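# Insert peg fully into block hole inside open box

## Task

Push the peg completely into the hole of the block sitting on the floor of the open box.

## Robot and tools

Robot: two seven-joint arms, left_arm and right_arm, each ending in a two-finger parallel gripper. All positions and orientations use the scene frame. Its origin is at table-top height, halfway between the nominal arm bases. +x points out over the table, +y toward left_arm, +z up. Arm names do not match image sides. Calibrated bases: left_arm at (+0.024, +0.295, 0) m, right_arm at (-0.022, -0.367, 0) m, each turned slightly about z. Gripper axes: fingers point along the gripper's +z and open and close along its y. end_effector_position is the spot between the closed pads. Closed fingertips reach about 19 mm past it, fully open ones about 6 mm. Reported hand poses can be off by a few centimetres, more at long reach.

Cameras: cam_head_left and cam_head_right, both 896x504, on a stand behind the arms.

execute_actions(actions, cameras): actions is a list of actions. Each action is a table of at most 15 rows, and each row covers one 1/30 s step. A short table repeats its final row up to 15 steps. Every row is one flat list of 16 numbers, each in [-1, 1], covering both arms even if only one moves. Order: left dx, dy, dz, rx, ry, rz, left gripper position, left gripper speed, then the same eight for the right arm. The six pose numbers are offsets, not poses. They run along scene axes, measured from that arm's Hand target as it stood when the action began, never from the previous row. Scale: 1.0 = 0.6 m for dx/dy/dz and 180 degrees for rotation. rx, ry, rz form a single rotation vector, applied about the Hand target's position. Sending the same offset twice moves the arm twice. Sending all six zeros re-requests the current Hand target, which also ends a push. Images come back only for an empty actions list or when cameras names them (["all"] for both).

Gripper numbers are absolute. position: +1 is open at 85 mm, 0 is roughly 45 mm, -1 is shut; the mapping is uneven. speed: -1 is slow (about 20 mm/s, gentler grip), 0 medium, +1 fast (firmest grip). Both start at +1. To grip, command a position narrower than the object and hold it. To release, command a few millimetres wider than the object. To leave a gripper unchanged, repeat its last position and speed, because 0 is a real command. Read results: position_measured_pct is about 50 - 50*position. object_status 0 means moving, 1 means blocked opening, 2 means stopped on an object (firm grip), 3 means reached the commanded position (empty, or a soft hold). motor_current_ma near 1000 means a firm hold, near 0 means empty.

move(target, speed, blend, blocking, cameras): drives each gripper in a straight line to a target. target is one 16-number row as above, or up to 15 such rows. Every row is an offset from the Hand targets at the move's start, not from the previous row. speed is in m/s, 0.002 to 0.5, default 0.25; pass one value, or one per target. blend is a corner-rounding radius in m; 0 means stop at each target. blocking=false returns after about 0.5 s while the motion continues. Moves do not avoid obstacles or the other arm. The result ends with a move: line giving the outcome (done, off_target, moving, held, fault) plus any limits that acted (paced means a clipped pose, held means withheld steps). done means at rest within 3 mm and 2 degrees of the target; it does not tell you about contact.

wait(seconds 0 to 10): lets time pass with the last commands held. stop(): brakes a running move; the fingers continue. zoom_image(camera, region [x0,y0,x1,y1] pixels, at most 504 each side): magnifies the newest image from cam_head_left or cam_head_right. clear_fault(arm): resets a reported torque fault on left_arm or right_arm. finished_scene(scene): ends the current scene, giving its number as an integer. Call it only once the peg sits fully in the hole and stays there with the robot released. Make no other call in that reply.

Result lines: Hand target is the pose now commanded (after clipping), and the base for the next offsets. The gripper often stops short of it; send the gap as an offset. Also shown: end_effector_position and quat, joint positions, velocities and torques, Flange force along the gripper's own axes (includes held weight and some error), motor temperatures, and step readings.

Limits: each step, the controller limits commanded orientation to 32 degrees from the measured one. Large turns can swing the elbow. A clearance check can hold commands that bring the arms close together. Motors are weak (wrist roughly 24-27 N m, larger joints 50-59 N m). A torque over the limit, or a joint straying more than 5 degrees, triggers a fault stop until you call clear_fault. Motors heat when holding loads, staying stretched, or pushing on unreachable poses. A MOTOR HOT line appears at 60 °C. At 75 °C the arm sags for 30-60 s.

Avoid: dropping the peg or letting anything leave the table; releasing a moving part; fast contact; commanding targets past firm contact, since the arms are stiff and press hard; gripping a resting part hard; collisions or squeezes between the two arms, including closing one gripper on the other's fingers. Approach the hole slowly and in small steps, check progress on camera, and occasional outside nudges may shift loose objects.

Each tool is called after ">>>" as name(argument=value, ...), one argument or row to a line, values as JSON.

## Session

Done; a similar procedure, faster.

>>> execute_actions(
  actions=[],
)

>>> zoom_image(
  camera="cam_head_left",
  region=[280, 270, 520, 450],
)

>>> zoom_image(
  camera="cam_head_right",
  region=[280, 270, 520, 450],
)

Scene clock: 0.00 s.
left_arm: end_effector_position=(+0.6266, +0.5252, +0.2897) position_measured_pct=0.0 object_status=3 motor_current_ma=0 end_effector_quat_wxyz=(-0.045, +0.886, +0.453, +0.093) | right_arm: end_effector_position=(+0.7408, -0.4670, +0.3603) position_measured_pct=0.0 object_status=3 motor_current_ma=0 end_effector_quat_wxyz=(-0.074, +0.951, -0.126, +0.274)
Joint positions: left_arm=[-0.546 0.762 0.561 0.89 -0.522 1.425 -0.758] | right_arm=[0.418 0.83 -0.715 0.664 0.465 1.187 4.406]
Joint velocities: within noise
Joint torques (N m): no reading
Motor temperatures (°C): left_arm=[34 33 31 31 39 36 40] | right_arm=[32 30 28 33 39 35 38]
Flange force (N): no reading
Hand target: left_arm +0.6266, +0.5252, +0.2897; -0.045, +0.886, +0.453, +0.093 | right_arm +0.7408, -0.4670, +0.3603; -0.074, +0.951, -0.126, +0.274
Tool commands: left_gripper/position=+1.0 left_gripper/speed=+1.0 right_gripper/position=+1.0 right_gripper/speed=+1.0

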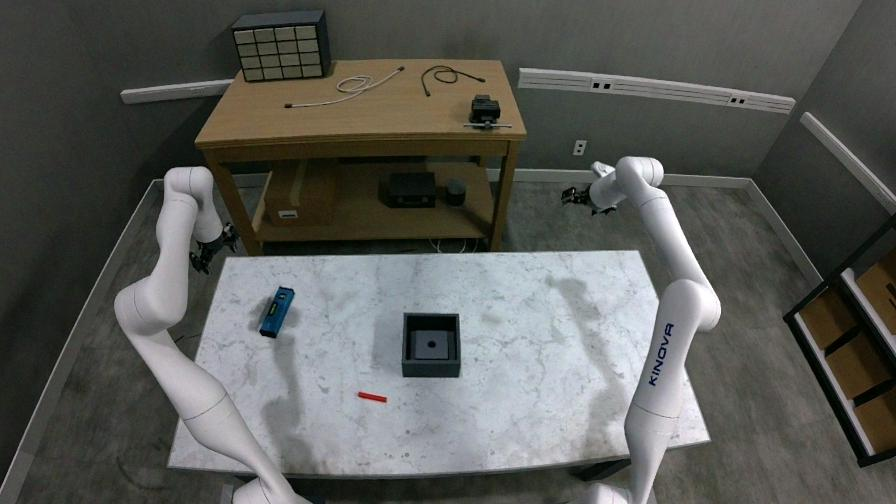

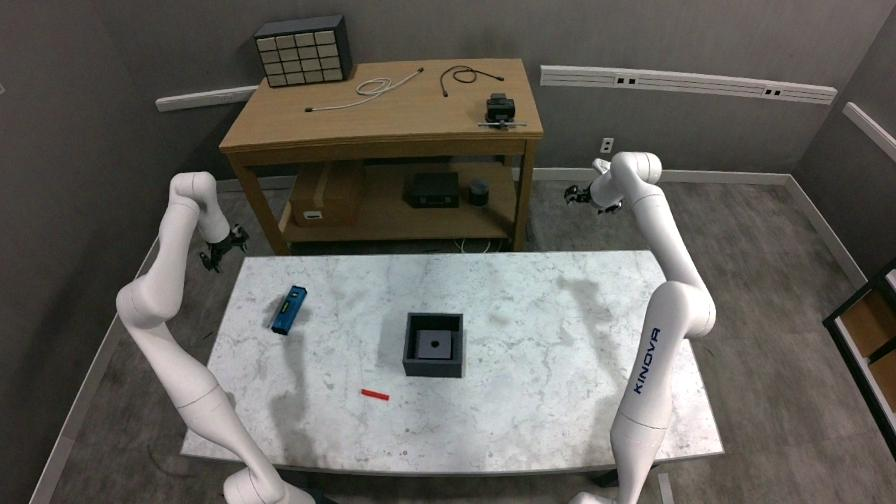

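Scaled by 2.100.

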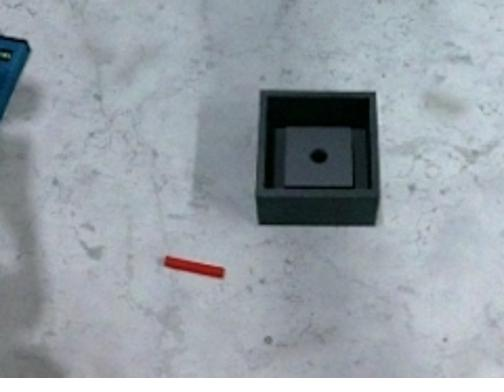

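Scaled by 2.100.

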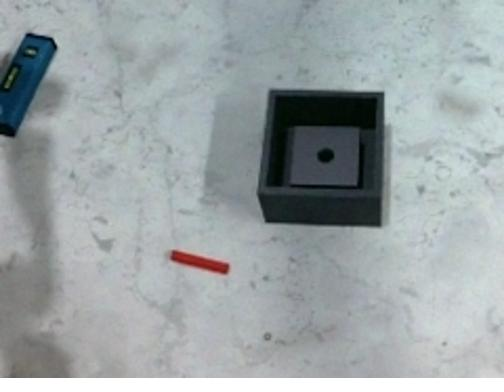

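>>> move(
  target=[-0.4327,-0.517,-0.2995,-0.1474,-0.3344,-0.8003,-0.1,1,0,0,0,0,0,0,1,1],
  speed=0.4,
  cameras=["all"],
)

>>> zoom_image(
  camera="cam_head_left",
  region=[330, 350, 410, 410],
)

>>> zoom_image(
  camera="cam_head_right",
  region=[330, 350, 410, 410],
)

Scene clock: 24.97 s.
left_arm: end_effector_position=(+0.3670, +0.2150, +0.1100) position_measured_pct=55.0 object_status=3 motor_current_ma=0 end_effector_quat_wxyz=(-0.390, -0.543, +0.674, -0.314) | right_arm: end_effector_position=(+0.7408, -0.4670, +0.3603) position_measured_pct=0.0 object_status=3 motor_current_ma=0 end_effector_quat_wxyz=(-0.074, +0.951, -0.126, +0.274)
Joint positions: left_arm=[-1.178 1.565 1.456 1.911 -0.568 1.088 -2.982] | right_arm=[0.418 0.83 -0.715 0.664 0.465 1.187 4.406]
Joint torques (N m): left_arm=[-0.61 -15.6 9.89 0.87 1.9 -0.05 0.24] | right_arm=[1.17 -24.28 -3.82 -10 0.53 -1.29 -0.02]
Flange force (N): left_arm=[-3.1 -2.0 2.6] | right_arm=[-6.7 -1.5 -0.2]
Hand target: left_arm +0.3670, +0.2150, +0.1100; -0.390, -0.543, +0.674, -0.314 | right_arm +0.7408, -0.4670, +0.3603; -0.074, +0.951, -0.126, +0.274
Off the commanded pose: left_arm 0.000 m, 0 deg | right_arm 0.000 m, 0 deg.
move: done

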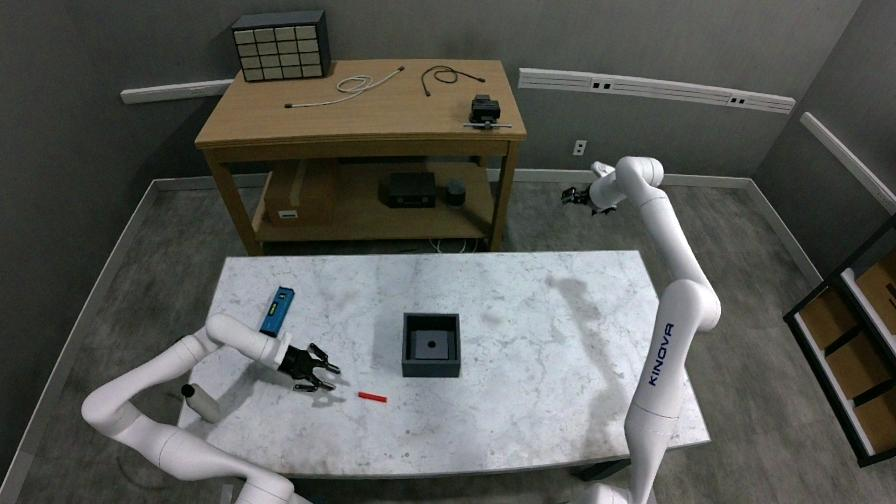

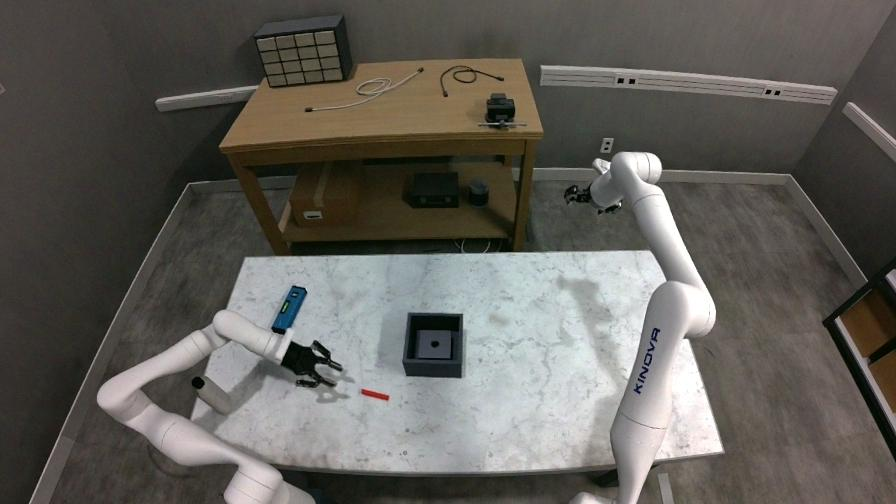

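Scaled by 6.300.

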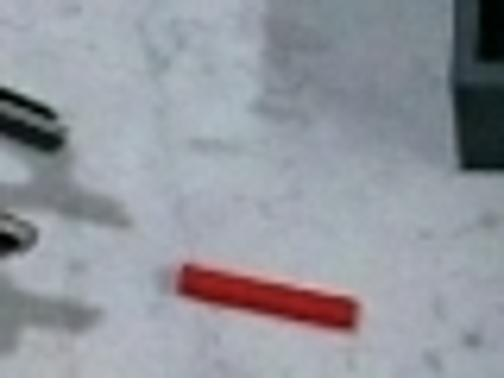

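Scaled by 6.300.

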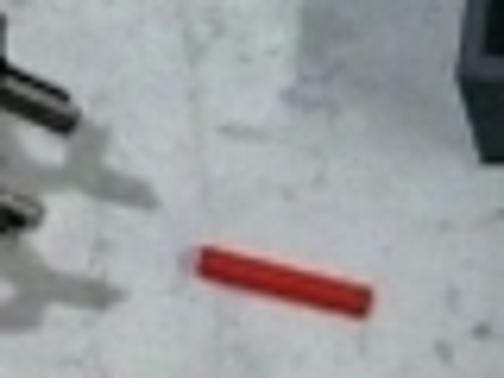

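>>> move(
  target=[
    [0,0,-0.1483,0,0,0,-0.1,1,0,0,0,0,0,0,1,1],
    [-0.0183,-0.0817,-0.1483,0,0,0,-0.1,1,0,0,0,0,0,0,1,1],
  ],
  speed=[0.2,0.08],
  cameras=["all"],
)

>>> zoom_image(
  camera="cam_head_left",
  region=[330, 350, 410, 410],
)

>>> zoom_image(
  camera="cam_head_right",
  region=[330, 350, 410, 410],
)

Scene clock: 35.53 s.
left_arm: end_effector_position=(+0.3560, +0.1660, +0.0210) position_measured_pct=55.0 object_status=3 motor_current_ma=0 end_effector_quat_wxyz=(-0.390, -0.543, +0.674, -0.314) | right_arm: end_effector_position=(+0.7408, -0.4670, +0.3603) position_measured_pct=0.0 object_status=3 motor_current_ma=0 end_effector_quat_wxyz=(-0.074, +0.951, -0.126, +0.274)
Joint positions: left_arm=[-1.104 1.703 1.286 1.962 -0.742 0.895 -2.985] | right_arm=[0.418 0.83 -0.715 0.664 0.465 1.187 4.406]
Joint torques (N m): left_arm=[0.73 -13.92 7.48 3.03 0.69 0.29 0.37] | right_arm=[1.16 -24.27 -3.79 -10.02 0.54 -1.31 -0.04]
Flange force (N): left_arm=[0.6 -0.6 -2.7] | right_arm=[-6.9 -1.4 -0.2]
Hand target: left_arm +0.3560, +0.1660, +0.0210; -0.390, -0.543, +0.674, -0.314 | right_arm +0.7408, -0.4670, +0.3603; -0.074, +0.951, -0.126, +0.274
Off the commanded pose: left_arm 0.000 m, 0 deg | right_arm 0.000 m, 0 deg.
move: done

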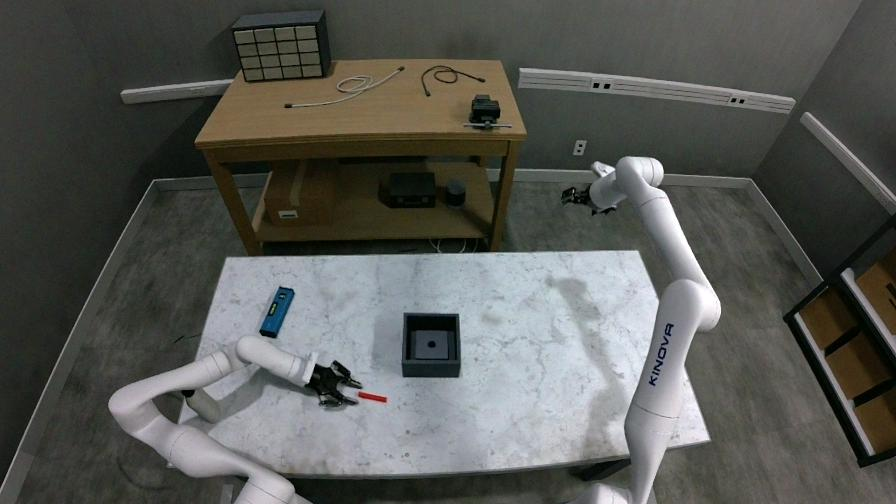

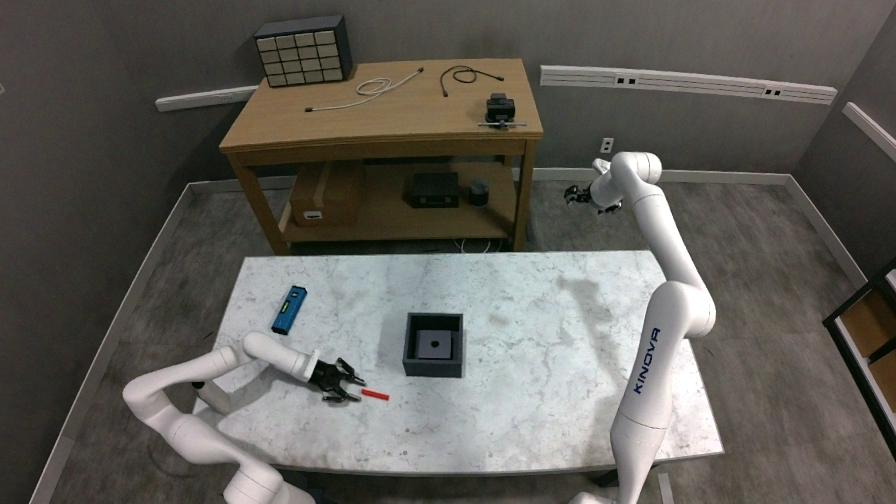

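Scaled by 6.300.

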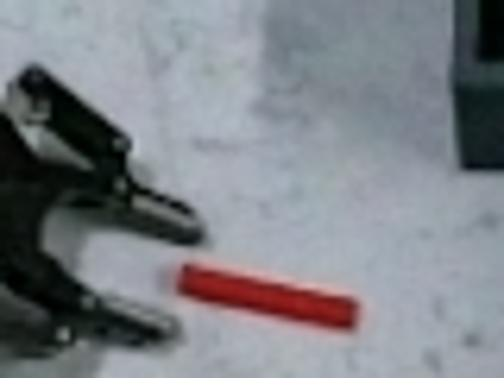

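Scaled by 6.300.

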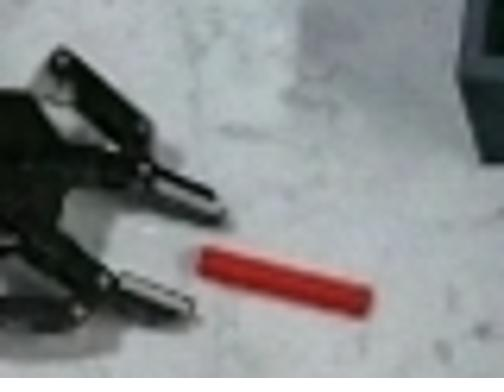

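>>> move(
  target=[-0.0053,-0.0245,0,0,0,0,-0.1,1,0,0,0,0,0,0,1,1],
  speed=0.08,
)

>>> move(
  target=[0,0,0,0,0,0,-0.95,-0.3,0,0,0,0,0,0,1,1],
)

>>> move(
  target=[0,0,0.25,0,0,0,-0.95,-0.3,0,0,0,0,0,0,1,1],
  cameras=["all"],
)

>>> zoom_image(
  camera="cam_head_left",
  region=[310, 340, 410, 410],
)

Scene clock: 41.77 s.
left_arm: end_effector_position=(+0.3528, +0.1514, +0.0210) position_measured_pct=55.0 object_status=3 motor_current_ma=0 end_effector_quat_wxyz=(-0.390, -0.543, +0.674, -0.314) | right_arm: end_effector_position=(+0.7408, -0.4670, +0.3603) position_measured_pct=0.0 object_status=3 motor_current_ma=0 end_effector_quat_wxyz=(-0.074, +0.951, -0.126, +0.274)
Joint positions: left_arm=[-1.078 1.701 1.277 1.987 -0.756 0.849 -2.956] | right_arm=[0.418 0.83 -0.715 0.664 0.465 1.187 4.406]
Joint torques (N m): left_arm=[0.45 -13.75 7.38 2.86 0.54 -0.02 0.38] | right_arm=[1.17 -24.27 -3.83 -10.03 0.52 -1.3 -0.05]
Flange force (N): left_arm=[1.0 -1.0 -3.1] | right_arm=[-6.9 -1.4 -0.2]
Hand target: left_arm +0.3528, +0.1513, +0.0210; -0.390, -0.543, +0.674, -0.314 | right_arm +0.7408, -0.4670, +0.3603; -0.074, +0.951, -0.126, +0.274
Off the commanded pose: left_arm 0.000 m, 0 deg | right_arm 0.000 m, 0 deg.
move: done

Scene clock: 42.53 s.
left_arm: end_effector_position=(+0.3528, +0.1513, +0.0210) position_measured_pct=85.7 object_status=2 motor_current_ma=1000 end_effector_quat_wxyz=(-0.390, -0.543, +0.674, -0.314) | right_arm: end_effector_position=(+0.7408, -0.4670, +0.3603) position_measured_pct=0.0 object_status=3 motor_current_ma=0 end_effector_quat_wxyz=(-0.074, +0.951, -0.126, +0.274)
Joint positions: left_arm=[-1.078 1.701 1.277 1.987 -0.756 0.849 -2.956] | right_arm=[0.418 0.83 -0.715 0.664 0.465 1.187 4.406]
Joint torques (N m): left_arm=[0.34 -13.87 5.31 2.02 -0.59 0.49 0.28] | right_arm=[1.19 -24.23 -3.85 -10.01 0.52 -1.29 -0.03]
Flange force (N): left_arm=[6.2 -1.3 -5.0] | right_arm=[-6.9 -1.5 -0.2]
Hand target: left_arm +0.3528, +0.1513, +0.0210; -0.390, -0.543, +0.674, -0.314 | right_arm +0.7408, -0.4670, +0.3603; -0.074, +0.951, -0.126, +0.274
Off the commanded pose: left_arm 0.000 m, 0 deg | right_arm 0.000 m, 0 deg.
move: done

Scene clock: 43.70 s.
left_arm: end_effector_position=(+0.3528, +0.1513, +0.1710) position_measured_pct=85.7 object_status=2 motor_current_ma=1000 end_effector_quat_wxyz=(-0.390, -0.543, +0.674, -0.314) | right_arm: end_effector_position=(+0.7408, -0.4670, +0.3603) position_measured_pct=0.0 object_status=3 motor_current_ma=0 end_effector_quat_wxyz=(-0.074, +0.951, -0.126, +0.274)
Joint positions: left_arm=[-1.089 1.463 1.565 2.03 -0.521 0.948 -2.796] | right_arm=[0.418 0.83 -0.715 0.664 0.465 1.187 4.406]
Joint torques (N m): left_arm=[-0.35 -14.42 9.94 -0.53 1.75 -0.5 0.23] | right_arm=[1.15 -24.25 -3.84 -9.99 0.53 -1.29 -0.01]
Flange force (N): left_arm=[-3.8 -1.9 2.9] | right_arm=[-6.9 -1.5 -0.2]
Hand target: left_arm +0.3528, +0.1513, +0.1710; -0.390, -0.543, +0.674, -0.314 | right_arm +0.7408, -0.4670, +0.3603; -0.074, +0.951, -0.126, +0.274
Off the commanded pose: left_arm 0.000 m, 0 deg | right_arm 0.000 m, 0 deg.
move: done

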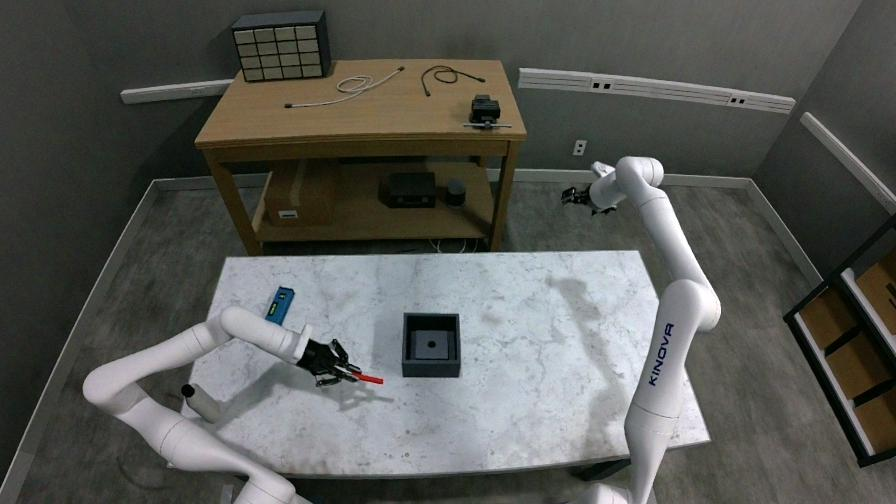

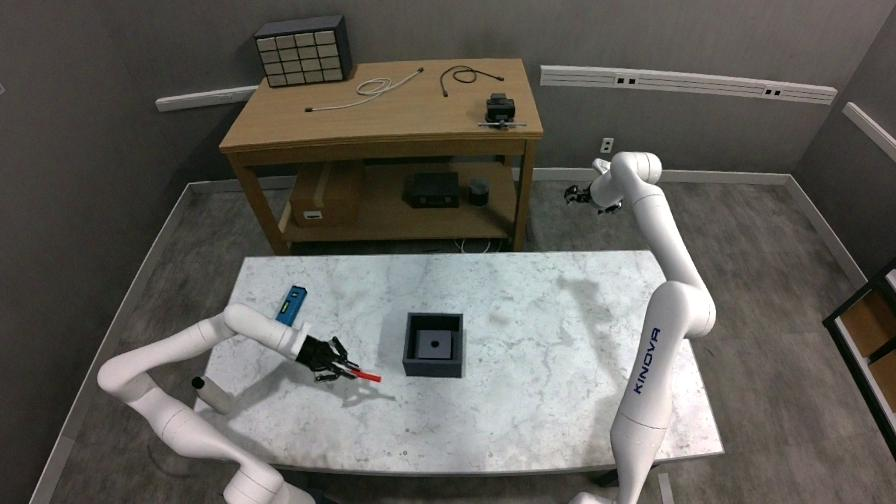

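Scaled by 5.040.

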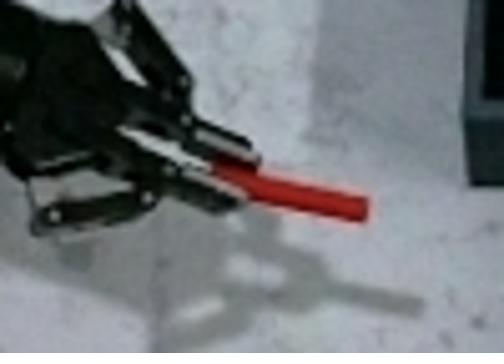

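>>> move(
  target=[
    [0.05,0,0.22,-0.02,-0.2,-0.2,-0.95,-0.3,0,0,0,0,0,0,1,1],
    [0.2287,-0.3338,0.2,-0.0725,-0.6696,-0.668,-0.95,-0.3,0,0,0,0,0,0,1,1],
    [0.2287,-0.3338,0.03,-0.0725,-0.6696,-0.668,-0.95,-0.3,0,0,0,0,0,0,1,1],
  ],
  speed=[0.4,0.4,0.2],
  blend=[0.05,0.02,0],
  cameras=["all"],
)

>>> zoom_image(
  camera="cam_head_left",
  region=[405, 310, 465, 370],
)

>>> zoom_image(
  camera="cam_head_right",
  region=[405, 310, 465, 370],
)

Scene clock: 60.00 s.
left_arm: end_effector_position=(+0.4900, -0.0490, +0.1891) position_measured_pct=85.7 object_status=2 motor_current_ma=1000 end_effector_quat_wxyz=(+0.181, +0.680, +0.686, -0.185) | right_arm: end_effector_position=(+0.7408, -0.4670, +0.3603) position_measured_pct=0.0 object_status=3 motor_current_ma=0 end_effector_quat_wxyz=(-0.074, +0.951, -0.126, +0.274)
Joint positions: left_arm=[-0.229 1.463 1.952 1.567 -1.346 1.437 -4.903] | right_arm=[0.418 0.83 -0.715 0.664 0.465 1.187 4.406]
Joint torques (N m): left_arm=[-0.34 -20.28 10.68 -1.08 0 -1.21 0.25] | right_arm=[1.15 -24.3 -3.84 -9.99 0.52 -1.31 -0.02]
Flange force (N): left_arm=[0.5 1.8 3.1] | right_arm=[-6.6 -1.5 -0.2]
Hand target: left_arm +0.4900, -0.0490, +0.1890; +0.181, +0.680, +0.686, -0.185 | right_arm +0.7408, -0.4670, +0.3603; -0.074, +0.951, -0.126, +0.274
Off the commanded pose: left_arm 0.000 m, 0 deg | right_arm 0.000 m, 0 deg.
move: done

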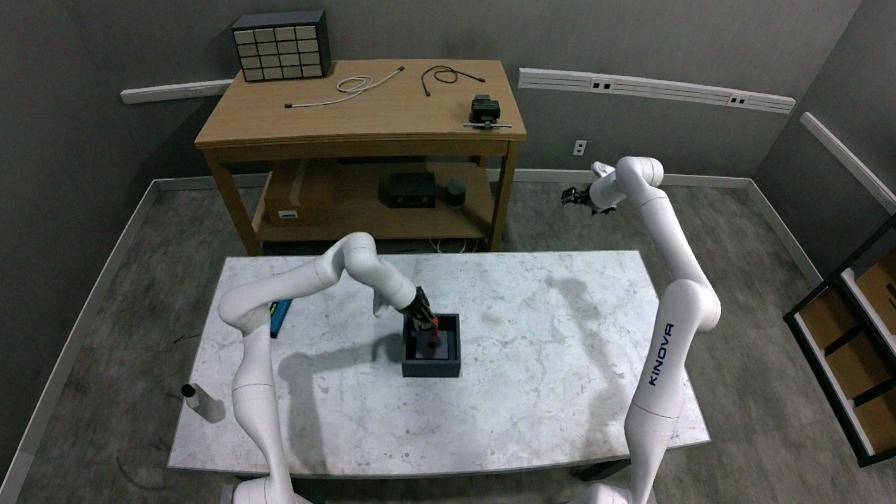

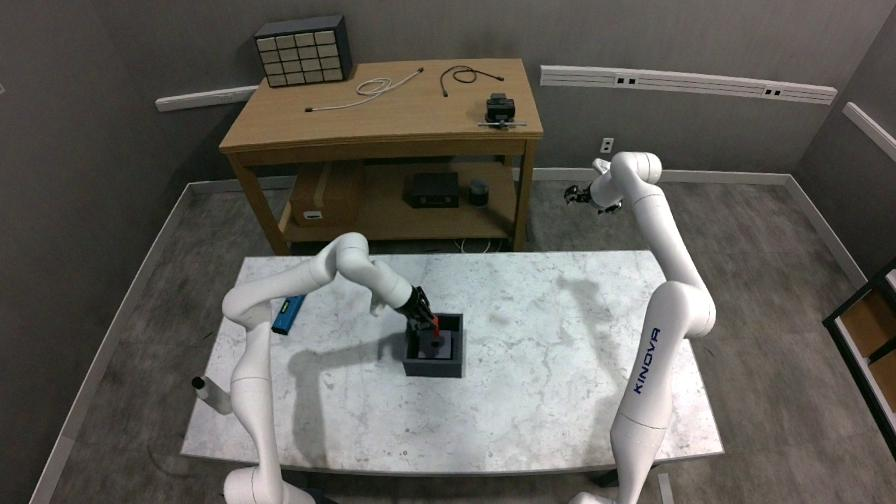

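Scaled by 8.400.

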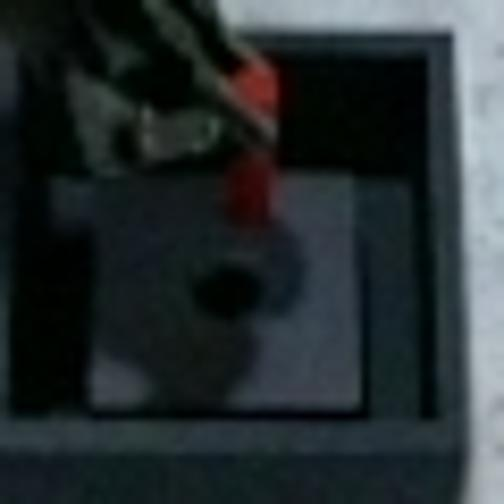

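Scaled by 8.400.

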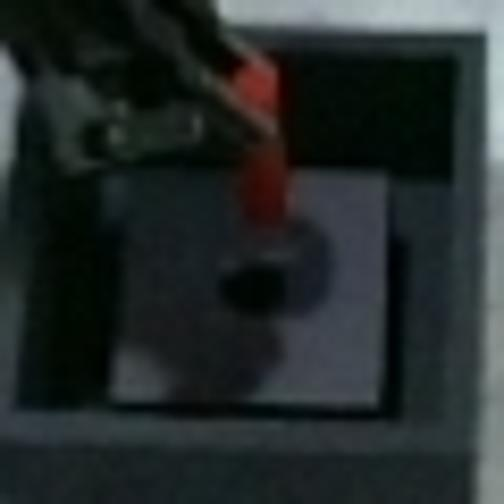

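>>> move(
  target=[0,0.0097,-0.08,0,0,0,-0.95,-0.3,0,0,0,0,0,0,1,1],
  speed=0.1,
  cameras=["all"],
)

>>> zoom_image(
  camera="cam_head_left",
  region=[410, 320, 460, 370],
)

>>> zoom_image(
  camera="cam_head_right",
  region=[410, 320, 460, 370],
)

Scene clock: 68.83 s.
left_arm: end_effector_position=(+0.4900, -0.0432, +0.1411) position_measured_pct=85.7 object_status=2 motor_current_ma=1000 end_effector_quat_wxyz=(+0.181, +0.680, +0.686, -0.185) | right_arm: end_effector_position=(+0.7408, -0.4670, +0.3603) position_measured_pct=0.0 object_status=3 motor_current_ma=0 end_effector_quat_wxyz=(-0.074, +0.951, -0.126, +0.274)
Joint positions: left_arm=[-0.257 1.542 1.903 1.63 -1.412 1.387 -4.903] | right_arm=[0.418 0.83 -0.715 0.664 0.465 1.187 4.406]
Joint torques (N m): left_arm=[-0.42 -20.28 11.12 -0.34 0.17 -1.21 0.27] | right_arm=[1.16 -24.27 -3.82 -10.01 0.52 -1.28 -0.04]
Flange force (N): left_arm=[0.7 2.1 4.1] | right_arm=[-6.9 -1.4 -0.2]
Hand target: left_arm +0.4900, -0.0432, +0.1410; +0.181, +0.680, +0.686, -0.185 | right_arm +0.7408, -0.4670, +0.3603; -0.074, +0.951, -0.126, +0.274
Off the commanded pose: left_arm 0.000 m, 0 deg | right_arm 0.000 m, 0 deg.
move: done

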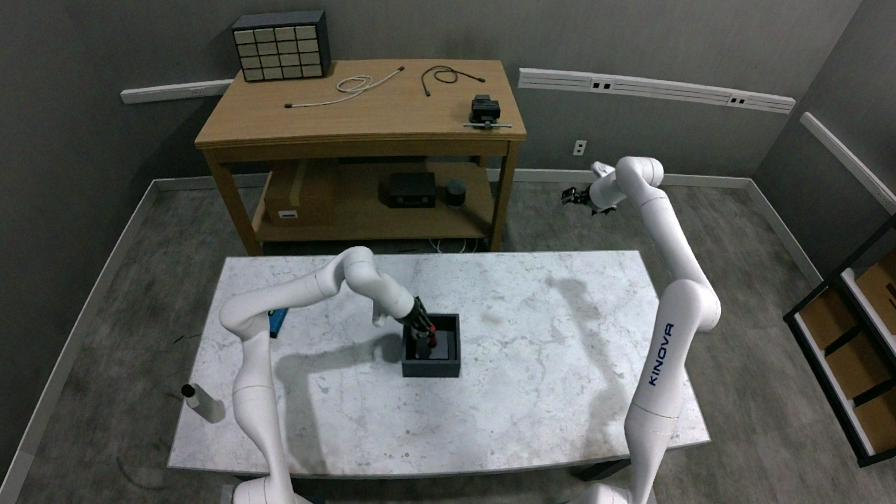

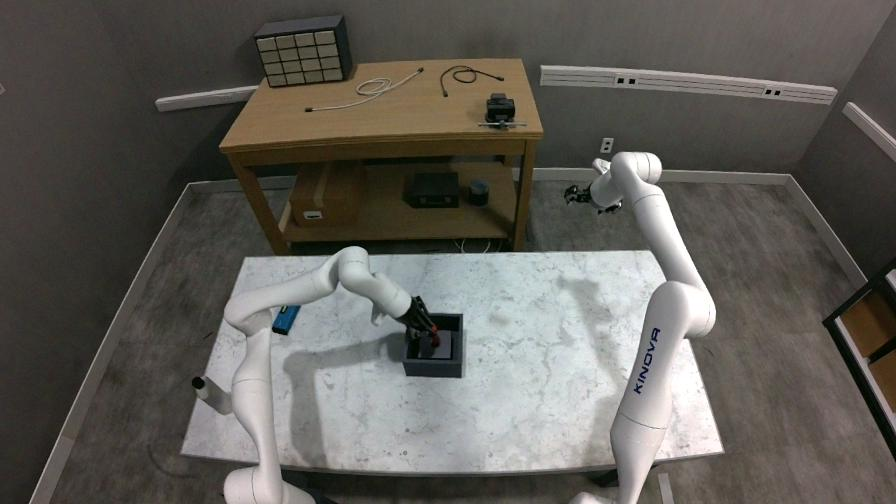

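Scaled by 10.080.

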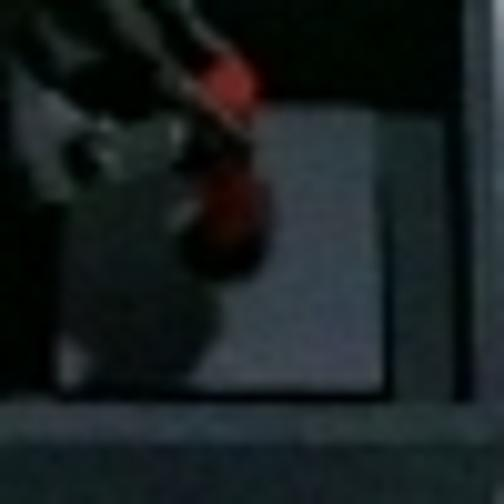

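Scaled by 10.080.

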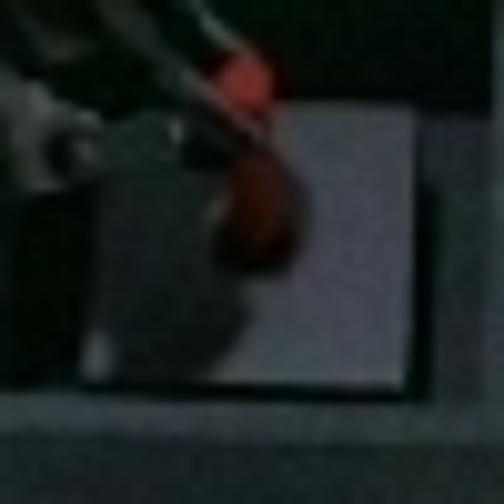

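>>> move(
  target=[0,0.0017,-0.015,0,0,0,-0.95,-0.3,0,0,0,0,0,0,1,1],
  speed=0.03,
)

>>> move(
  target=[0,0,-0.012,0,0,0,-0.95,-0.3,0,0,0,0,0,0,1,1],
  speed=0.03,
  cameras=["all"],
)

>>> zoom_image(
  camera="cam_head_left",
  region=[410, 320, 460, 370],
)

>>> zoom_image(
  camera="cam_head_right",
  region=[410, 320, 460, 370],
)

Scene clock: 76.13 s.
left_arm: end_effector_position=(+0.4900, -0.0422, +0.1321) position_measured_pct=85.7 object_status=2 motor_current_ma=1000 end_effector_quat_wxyz=(+0.181, +0.680, +0.686, -0.185) | right_arm: end_effector_position=(+0.7408, -0.4670, +0.3603) position_measured_pct=0.0 object_status=3 motor_current_ma=0 end_effector_quat_wxyz=(-0.074, +0.951, -0.126, +0.274)
Joint positions: left_arm=[-0.262 1.557 1.893 1.64 -1.425 1.377 -4.904] | right_arm=[0.418 0.83 -0.715 0.664 0.465 1.187 4.406]
Joint torques (N m): left_arm=[-0.41 -20.22 10.95 -0.19 -0.05 -1.17 0.26] | right_arm=[1.17 -24.27 -3.81 -10 0.54 -1.32 -0.02]
Flange force (N): left_arm=[0.6 2.1 3.5] | right_arm=[-6.7 -1.5 -0.2]
Hand target: left_arm +0.4900, -0.0421, +0.1320; +0.182, +0.680, +0.686, -0.185 | right_arm +0.7408, -0.4670, +0.3603; -0.074, +0.951, -0.126, +0.274
Off the commanded pose: left_arm 0.000 m, 0 deg | right_arm 0.000 m, 0 deg.
move: done

Scene clock: 76.83 s.
left_arm: end_effector_position=(+0.4900, -0.0421, +0.1249) position_measured_pct=85.7 object_status=2 motor_current_ma=1000 end_effector_quat_wxyz=(+0.181, +0.680, +0.686, -0.185) | right_arm: end_effector_position=(+0.7408, -0.4670, +0.3603) position_measured_pct=0.0 object_status=3 motor_current_ma=0 end_effector_quat_wxyz=(-0.074, +0.951, -0.126, +0.274)
Joint positions: left_arm=[-0.264 1.569 1.884 1.646 -1.436 1.37 -4.905] | right_arm=[0.418 0.83 -0.715 0.664 0.465 1.187 4.406]
Joint torques (N m): left_arm=[-0.4 -20.19 10.99 -0.24 -0.16 -1.11 0.25] | right_arm=[1.18 -24.27 -3.82 -10.05 0.53 -1.31 -0.04]
Flange force (N): left_arm=[0.9 1.5 3.4] | right_arm=[-7.0 -1.5 -0.2]
Hand target: left_arm +0.4900, -0.0421, +0.1248; +0.181, +0.680, +0.686, -0.185 | right_arm +0.7408, -0.4670, +0.3603; -0.074, +0.951, -0.126, +0.274
Off the commanded pose: left_arm 0.000 m, 0 deg | right_arm 0.000 m, 0 deg.
move: done

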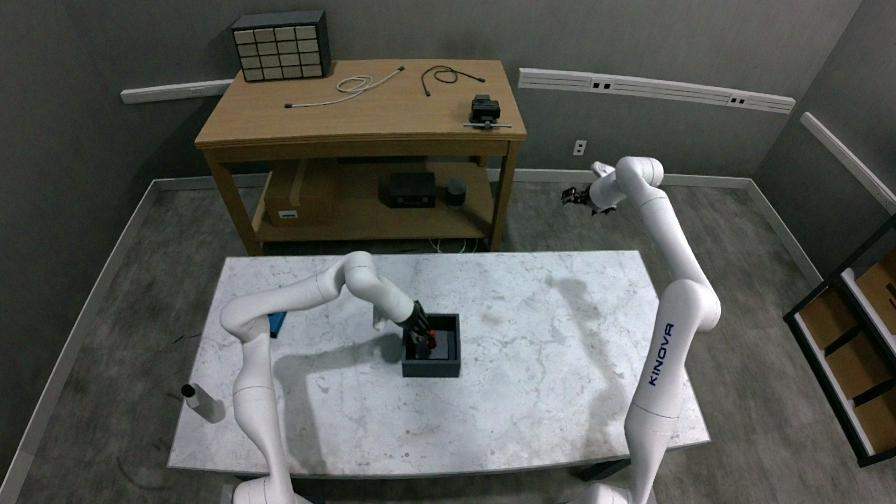

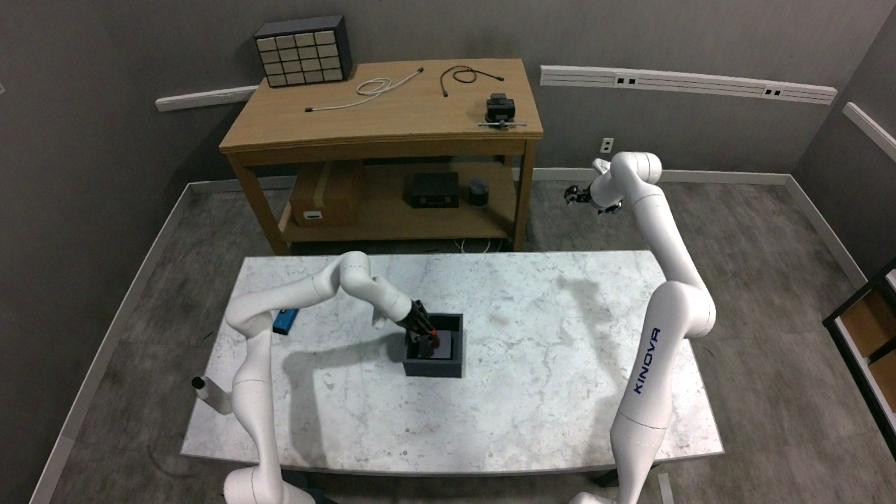

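Scaled by 10.080.

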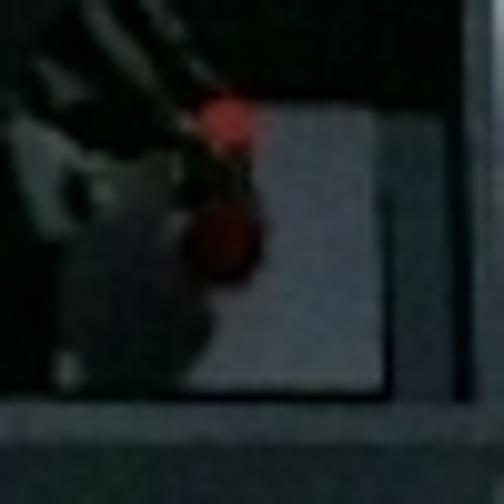

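Scaled by 10.080.

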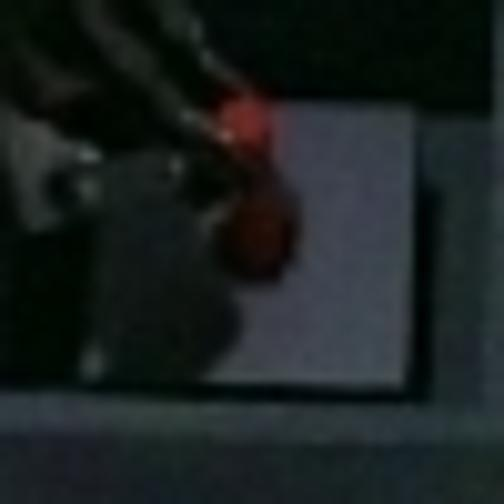

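>>> move(
  target=[0,0,-0.034,0,0,0,-0.95,-0.3,0,0,0,0,0,0,1,1],
  speed=0.03,
)

>>> move(
  target=[0,0,-0.008,0,0,0,-0.95,-0.3,0,0,0,0,0,0,1,1],
  speed=0.03,
)

>>> move(
  target=[0,0,-0.005,0,0,0,-0.95,-0.3,0,0,0,0,0,0,1,1],
  speed=0.02,
)

Scene clock: 83.13 s.
left_arm: end_effector_position=(+0.4900, -0.0422, +0.1045) position_measured_pct=85.7 object_status=2 motor_current_ma=1000 end_effector_quat_wxyz=(+0.182, +0.680, +0.686, -0.185) | right_arm: end_effector_position=(+0.7408, -0.4670, +0.3603) position_measured_pct=0.0 object_status=3 motor_current_ma=0 end_effector_quat_wxyz=(-0.074, +0.951, -0.126, +0.274)
Joint positions: left_arm=[-0.269 1.603 1.86 1.662 -1.468 1.348 -4.907] | right_arm=[0.418 0.83 -0.715 0.664 0.465 1.187 4.406]
Joint torques (N m): left_arm=[-0.39 -19.98 11.27 0.19 -0.18 -1.27 0.24] | right_arm=[1.18 -24.26 -3.85 -10.02 0.53 -1.29 -0.03]
Flange force (N): left_arm=[0.8 1.8 3.3] | right_arm=[-6.9 -1.5 -0.2]
Hand target: left_arm +0.4900, -0.0421, +0.1044; +0.181, +0.680, +0.686, -0.185 | right_arm +0.7408, -0.4670, +0.3603; -0.074, +0.951, -0.126, +0.274
Off the commanded pose: left_arm 0.000 m, 0 deg | right_arm 0.000 m, 0 deg.
move: done

Scene clock: 83.83 s.
left_arm: end_effector_position=(+0.4900, -0.0421, +0.0997) position_measured_pct=85.7 object_status=2 motor_current_ma=1000 end_effector_quat_wxyz=(+0.181, +0.680, +0.686, -0.185) | right_arm: end_effector_position=(+0.7408, -0.4670, +0.3603) position_measured_pct=0.0 object_status=3 motor_current_ma=0 end_effector_quat_wxyz=(-0.074, +0.951, -0.126, +0.274)
Joint positions: left_arm=[-0.27 1.611 1.855 1.665 -1.476 1.344 -4.908] | right_arm=[0.418 0.83 -0.715 0.664 0.465 1.187 4.406]
Joint torques (N m): left_arm=[-0.41 -20.17 11.13 0.24 -0.24 -1.32 0.25] | right_arm=[1.18 -24.29 -3.8 -10.01 0.53 -1.28 -0.03]
Flange force (N): left_arm=[0.9 1.8 3.2] | right_arm=[-6.8 -1.5 -0.2]
Hand target: left_arm +0.4900, -0.0421, +0.0996; +0.181, +0.680, +0.686, -0.185 | right_arm +0.7408, -0.4670, +0.3603; -0.074, +0.951, -0.126, +0.274
Off the commanded pose: left_arm 0.000 m, 0 deg | right_arm 0.000 m, 0 deg.
move: done

Scene clock: 84.53 s.
left_arm: end_effector_position=(+0.4900, -0.0421, +0.0966) position_measured_pct=85.7 object_status=2 motor_current_ma=1000 end_effector_quat_wxyz=(+0.181, +0.680, +0.686, -0.185) | right_arm: end_effector_position=(+0.7408, -0.4670, +0.3603) position_measured_pct=0.0 object_status=3 motor_current_ma=0 end_effector_quat_wxyz=(-0.074, +0.951, -0.126, +0.274)
Joint positions: left_arm=[-0.271 1.616 1.851 1.667 -1.48 1.34 -4.908] | right_arm=[0.418 0.83 -0.715 0.664 0.465 1.187 4.406]
Joint torques (N m): left_arm=[-0.4 -19.99 11.16 0.25 -0.03 -1.18 0.25] | right_arm=[1.2 -24.27 -3.81 -10.02 0.52 -1.28 -0.04]
Flange force (N): left_arm=[0.9 1.5 3.5] | right_arm=[-6.9 -1.5 -0.2]
Hand target: left_arm +0.4900, -0.0421, +0.0966; +0.181, +0.680, +0.686, -0.185 | right_arm +0.7408, -0.4670, +0.3603; -0.074, +0.951, -0.126, +0.274
Off the commanded pose: left_arm 0.000 m, 0 deg | right_arm 0.000 m, 0 deg.
move: done

>>> move(
  target=[0,0,-0.0055,0,0,0,-0.95,-0.3,0,0,0,0,0,0,1,1],
  speed=0.02,
)

>>> move(
  target=[0,0,-0.004,0,0,0,-0.95,-0.3,0,0,0,0,0,0,1,1],
  speed=0.02,
  cameras=["all"],
)

>>> zoom_image(
  camera="cam_head_left",
  region=[410, 320, 460, 370],
)

Scene clock: 89.37 s.
left_arm: end_effector_position=(+0.4900, -0.0422, +0.0933) position_measured_pct=85.7 object_status=2 motor_current_ma=1000 end_effector_quat_wxyz=(+0.181, +0.680, +0.686, -0.185) | right_arm: end_effector_position=(+0.7408, -0.4670, +0.3603) position_measured_pct=0.0 object_status=3 motor_current_ma=0 end_effector_quat_wxyz=(-0.074, +0.951, -0.126, +0.274)
Joint positions: left_arm=[-0.272 1.621 1.847 1.669 -1.486 1.337 -4.909] | right_arm=[0.418 0.83 -0.715 0.664 0.465 1.187 4.406]
Joint torques (N m): left_arm=[-0.35 -20.11 11.08 0.24 0 -1.19 0.27] | right_arm=[1.19 -24.25 -3.83 -9.99 0.51 -1.31 -0.02]
Flange force (N): left_arm=[1.3 1.3 3.6] | right_arm=[-6.7 -1.5 -0.2]
Hand target: left_arm +0.4900, -0.0421, +0.0933; +0.181, +0.680, +0.686, -0.185 | right_arm +0.7408, -0.4670, +0.3603; -0.074, +0.951, -0.126, +0.274
Off the commanded pose: left_arm 0.000 m, 0 deg | right_arm 0.000 m, 0 deg.
move: done

Scene clock: 90.07 s.
left_arm: end_effector_position=(+0.4900, -0.0421, +0.0909) position_measured_pct=85.7 object_status=2 motor_current_ma=1000 end_effector_quat_wxyz=(+0.181, +0.680, +0.686, -0.185) | right_arm: end_effector_position=(+0.7408, -0.4670, +0.3603) position_measured_pct=0.0 object_status=3 motor_current_ma=0 end_effector_quat_wxyz=(-0.074, +0.951, -0.126, +0.274)
Joint positions: left_arm=[-0.273 1.625 1.844 1.67 -1.489 1.335 -4.909] | right_arm=[0.418 0.83 -0.715 0.664 0.465 1.187 4.406]
Joint torques (N m): left_arm=[-0.34 -19.97 11.2 0.36 -0.11 -1.19 0.28] | right_arm=[1.17 -24.27 -3.8 -10 0.49 -1.29 -0.04]
Flange force (N): left_arm=[1.1 1.6 3.4] | right_arm=[-6.8 -1.5 -0.2]
Hand target: left_arm +0.4900, -0.0421, +0.0909; +0.181, +0.680, +0.686, -0.185 | right_arm +0.7408, -0.4670, +0.3603; -0.074, +0.951, -0.126, +0.274
Off the commanded pose: left_arm 0.000 m, 0 deg | right_arm 0.000 m, 0 deg.
move: done

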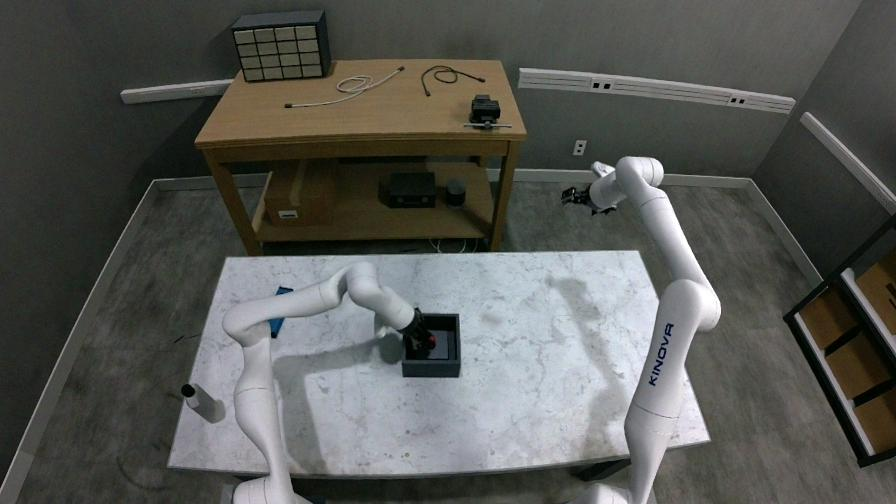

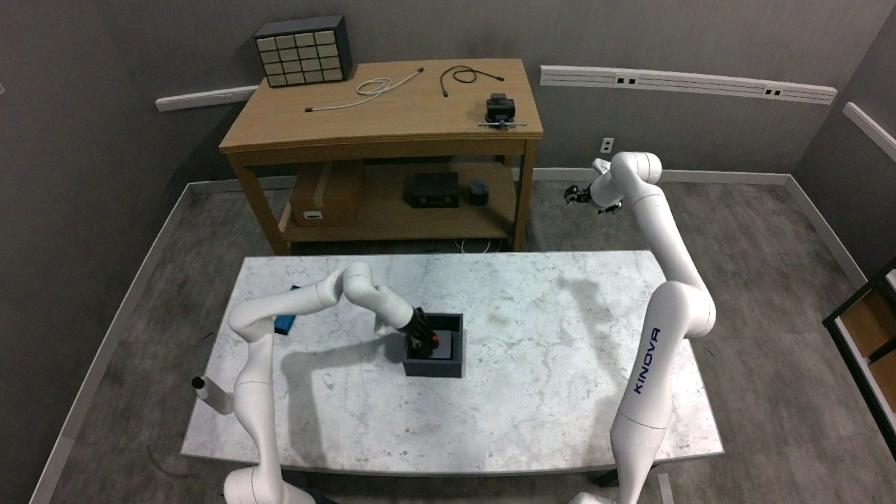

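Scaled by 10.080.

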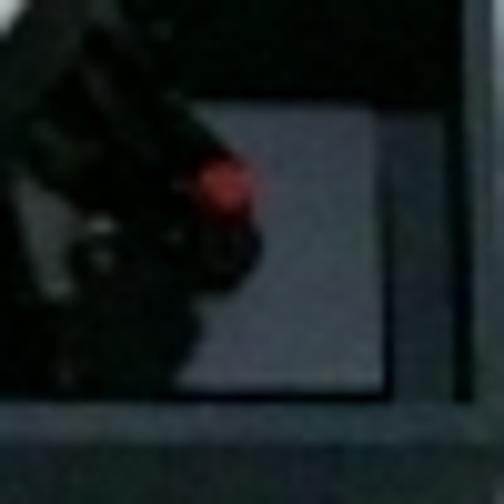

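>>> move(
  target=[
    [0,0,0,0,0,0,-0.35,-1,0,0,0,0,0,0,1,1],
    [0,0.0667,0.1155,0,0,0,-0.35,-0.9,0,0,0,0,0,0,1,1],
    [0,0.2,0.25,0,0,0,-0.2,1,0,0,0,0,0,0,1,1],
  ],
  speed=[0.1,0.1,0.25],
  cameras=["all"],
)

>>> zoom_image(
  camera="cam_head_left",
  region=[400, 305, 470, 375],
)

>>> zoom_image(
  camera="cam_head_right",
  region=[400, 305, 470, 375],
)

Scene clock: 100.60 s.
left_arm: end_effector_position=(+0.4900, +0.0779, +0.2409) position_measured_pct=60.2 object_status=0 motor_current_ma=0 end_effector_quat_wxyz=(+0.181, +0.680, +0.686, -0.185) | right_arm: end_effector_position=(+0.7408, -0.4670, +0.3603) position_measured_pct=0.0 object_status=3 motor_current_ma=0 end_effector_quat_wxyz=(-0.074, +0.951, -0.126, +0.274)
Joint positions: left_arm=[-0.483 1.415 2.079 1.607 -1.184 1.573 -5.035] | right_arm=[0.418 0.83 -0.715 0.664 0.465 1.187 4.406]
Joint torques (N m): left_arm=[-0.38 -19.12 9.91 -1.95 0.13 -1.07 0.24] | right_arm=[1.18 -24.26 -3.81 -10.03 0.52 -1.3 -0.03]
Flange force (N): left_arm=[0.7 1.8 3.0] | right_arm=[-7.0 -1.5 -0.2]
Hand target: left_arm +0.4900, +0.0779, +0.2409; +0.181, +0.680, +0.686, -0.185 | right_arm +0.7408, -0.4670, +0.3603; -0.074, +0.951, -0.126, +0.274
Off the commanded pose: left_arm 0.000 m, 0 deg | right_arm 0.000 m, 0 deg.
move: done

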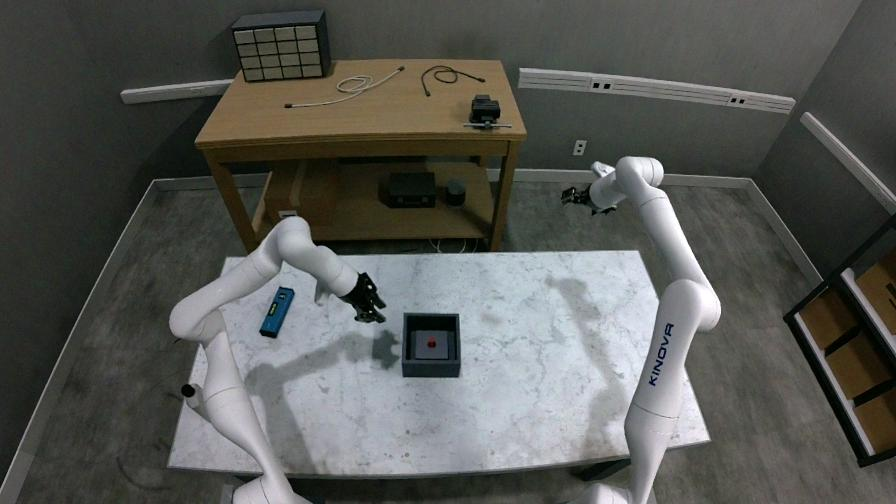

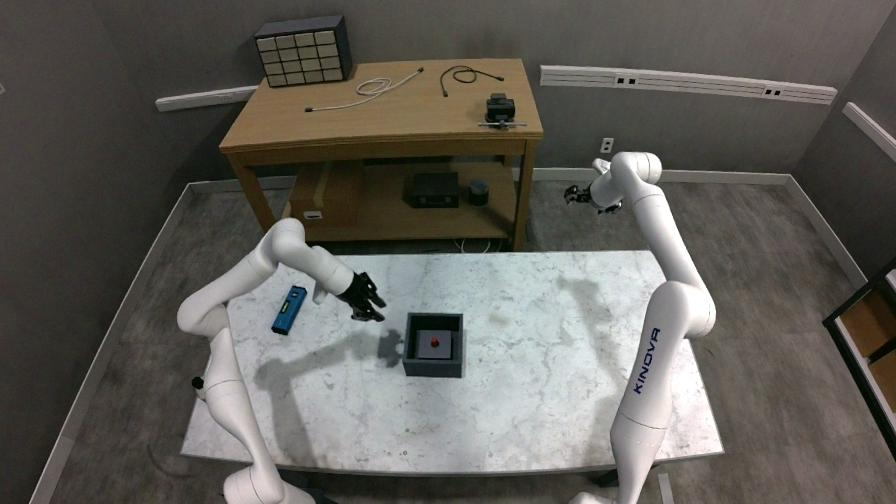

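Scaled by 7.200.

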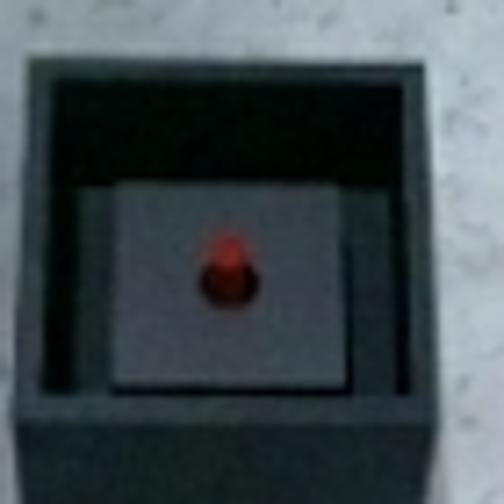

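Scaled by 7.200.

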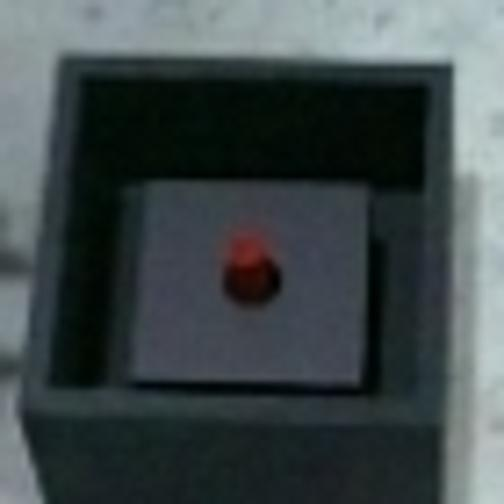

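>>> finished_scene(
  scene=3,
)

The scene is finished: the task was done.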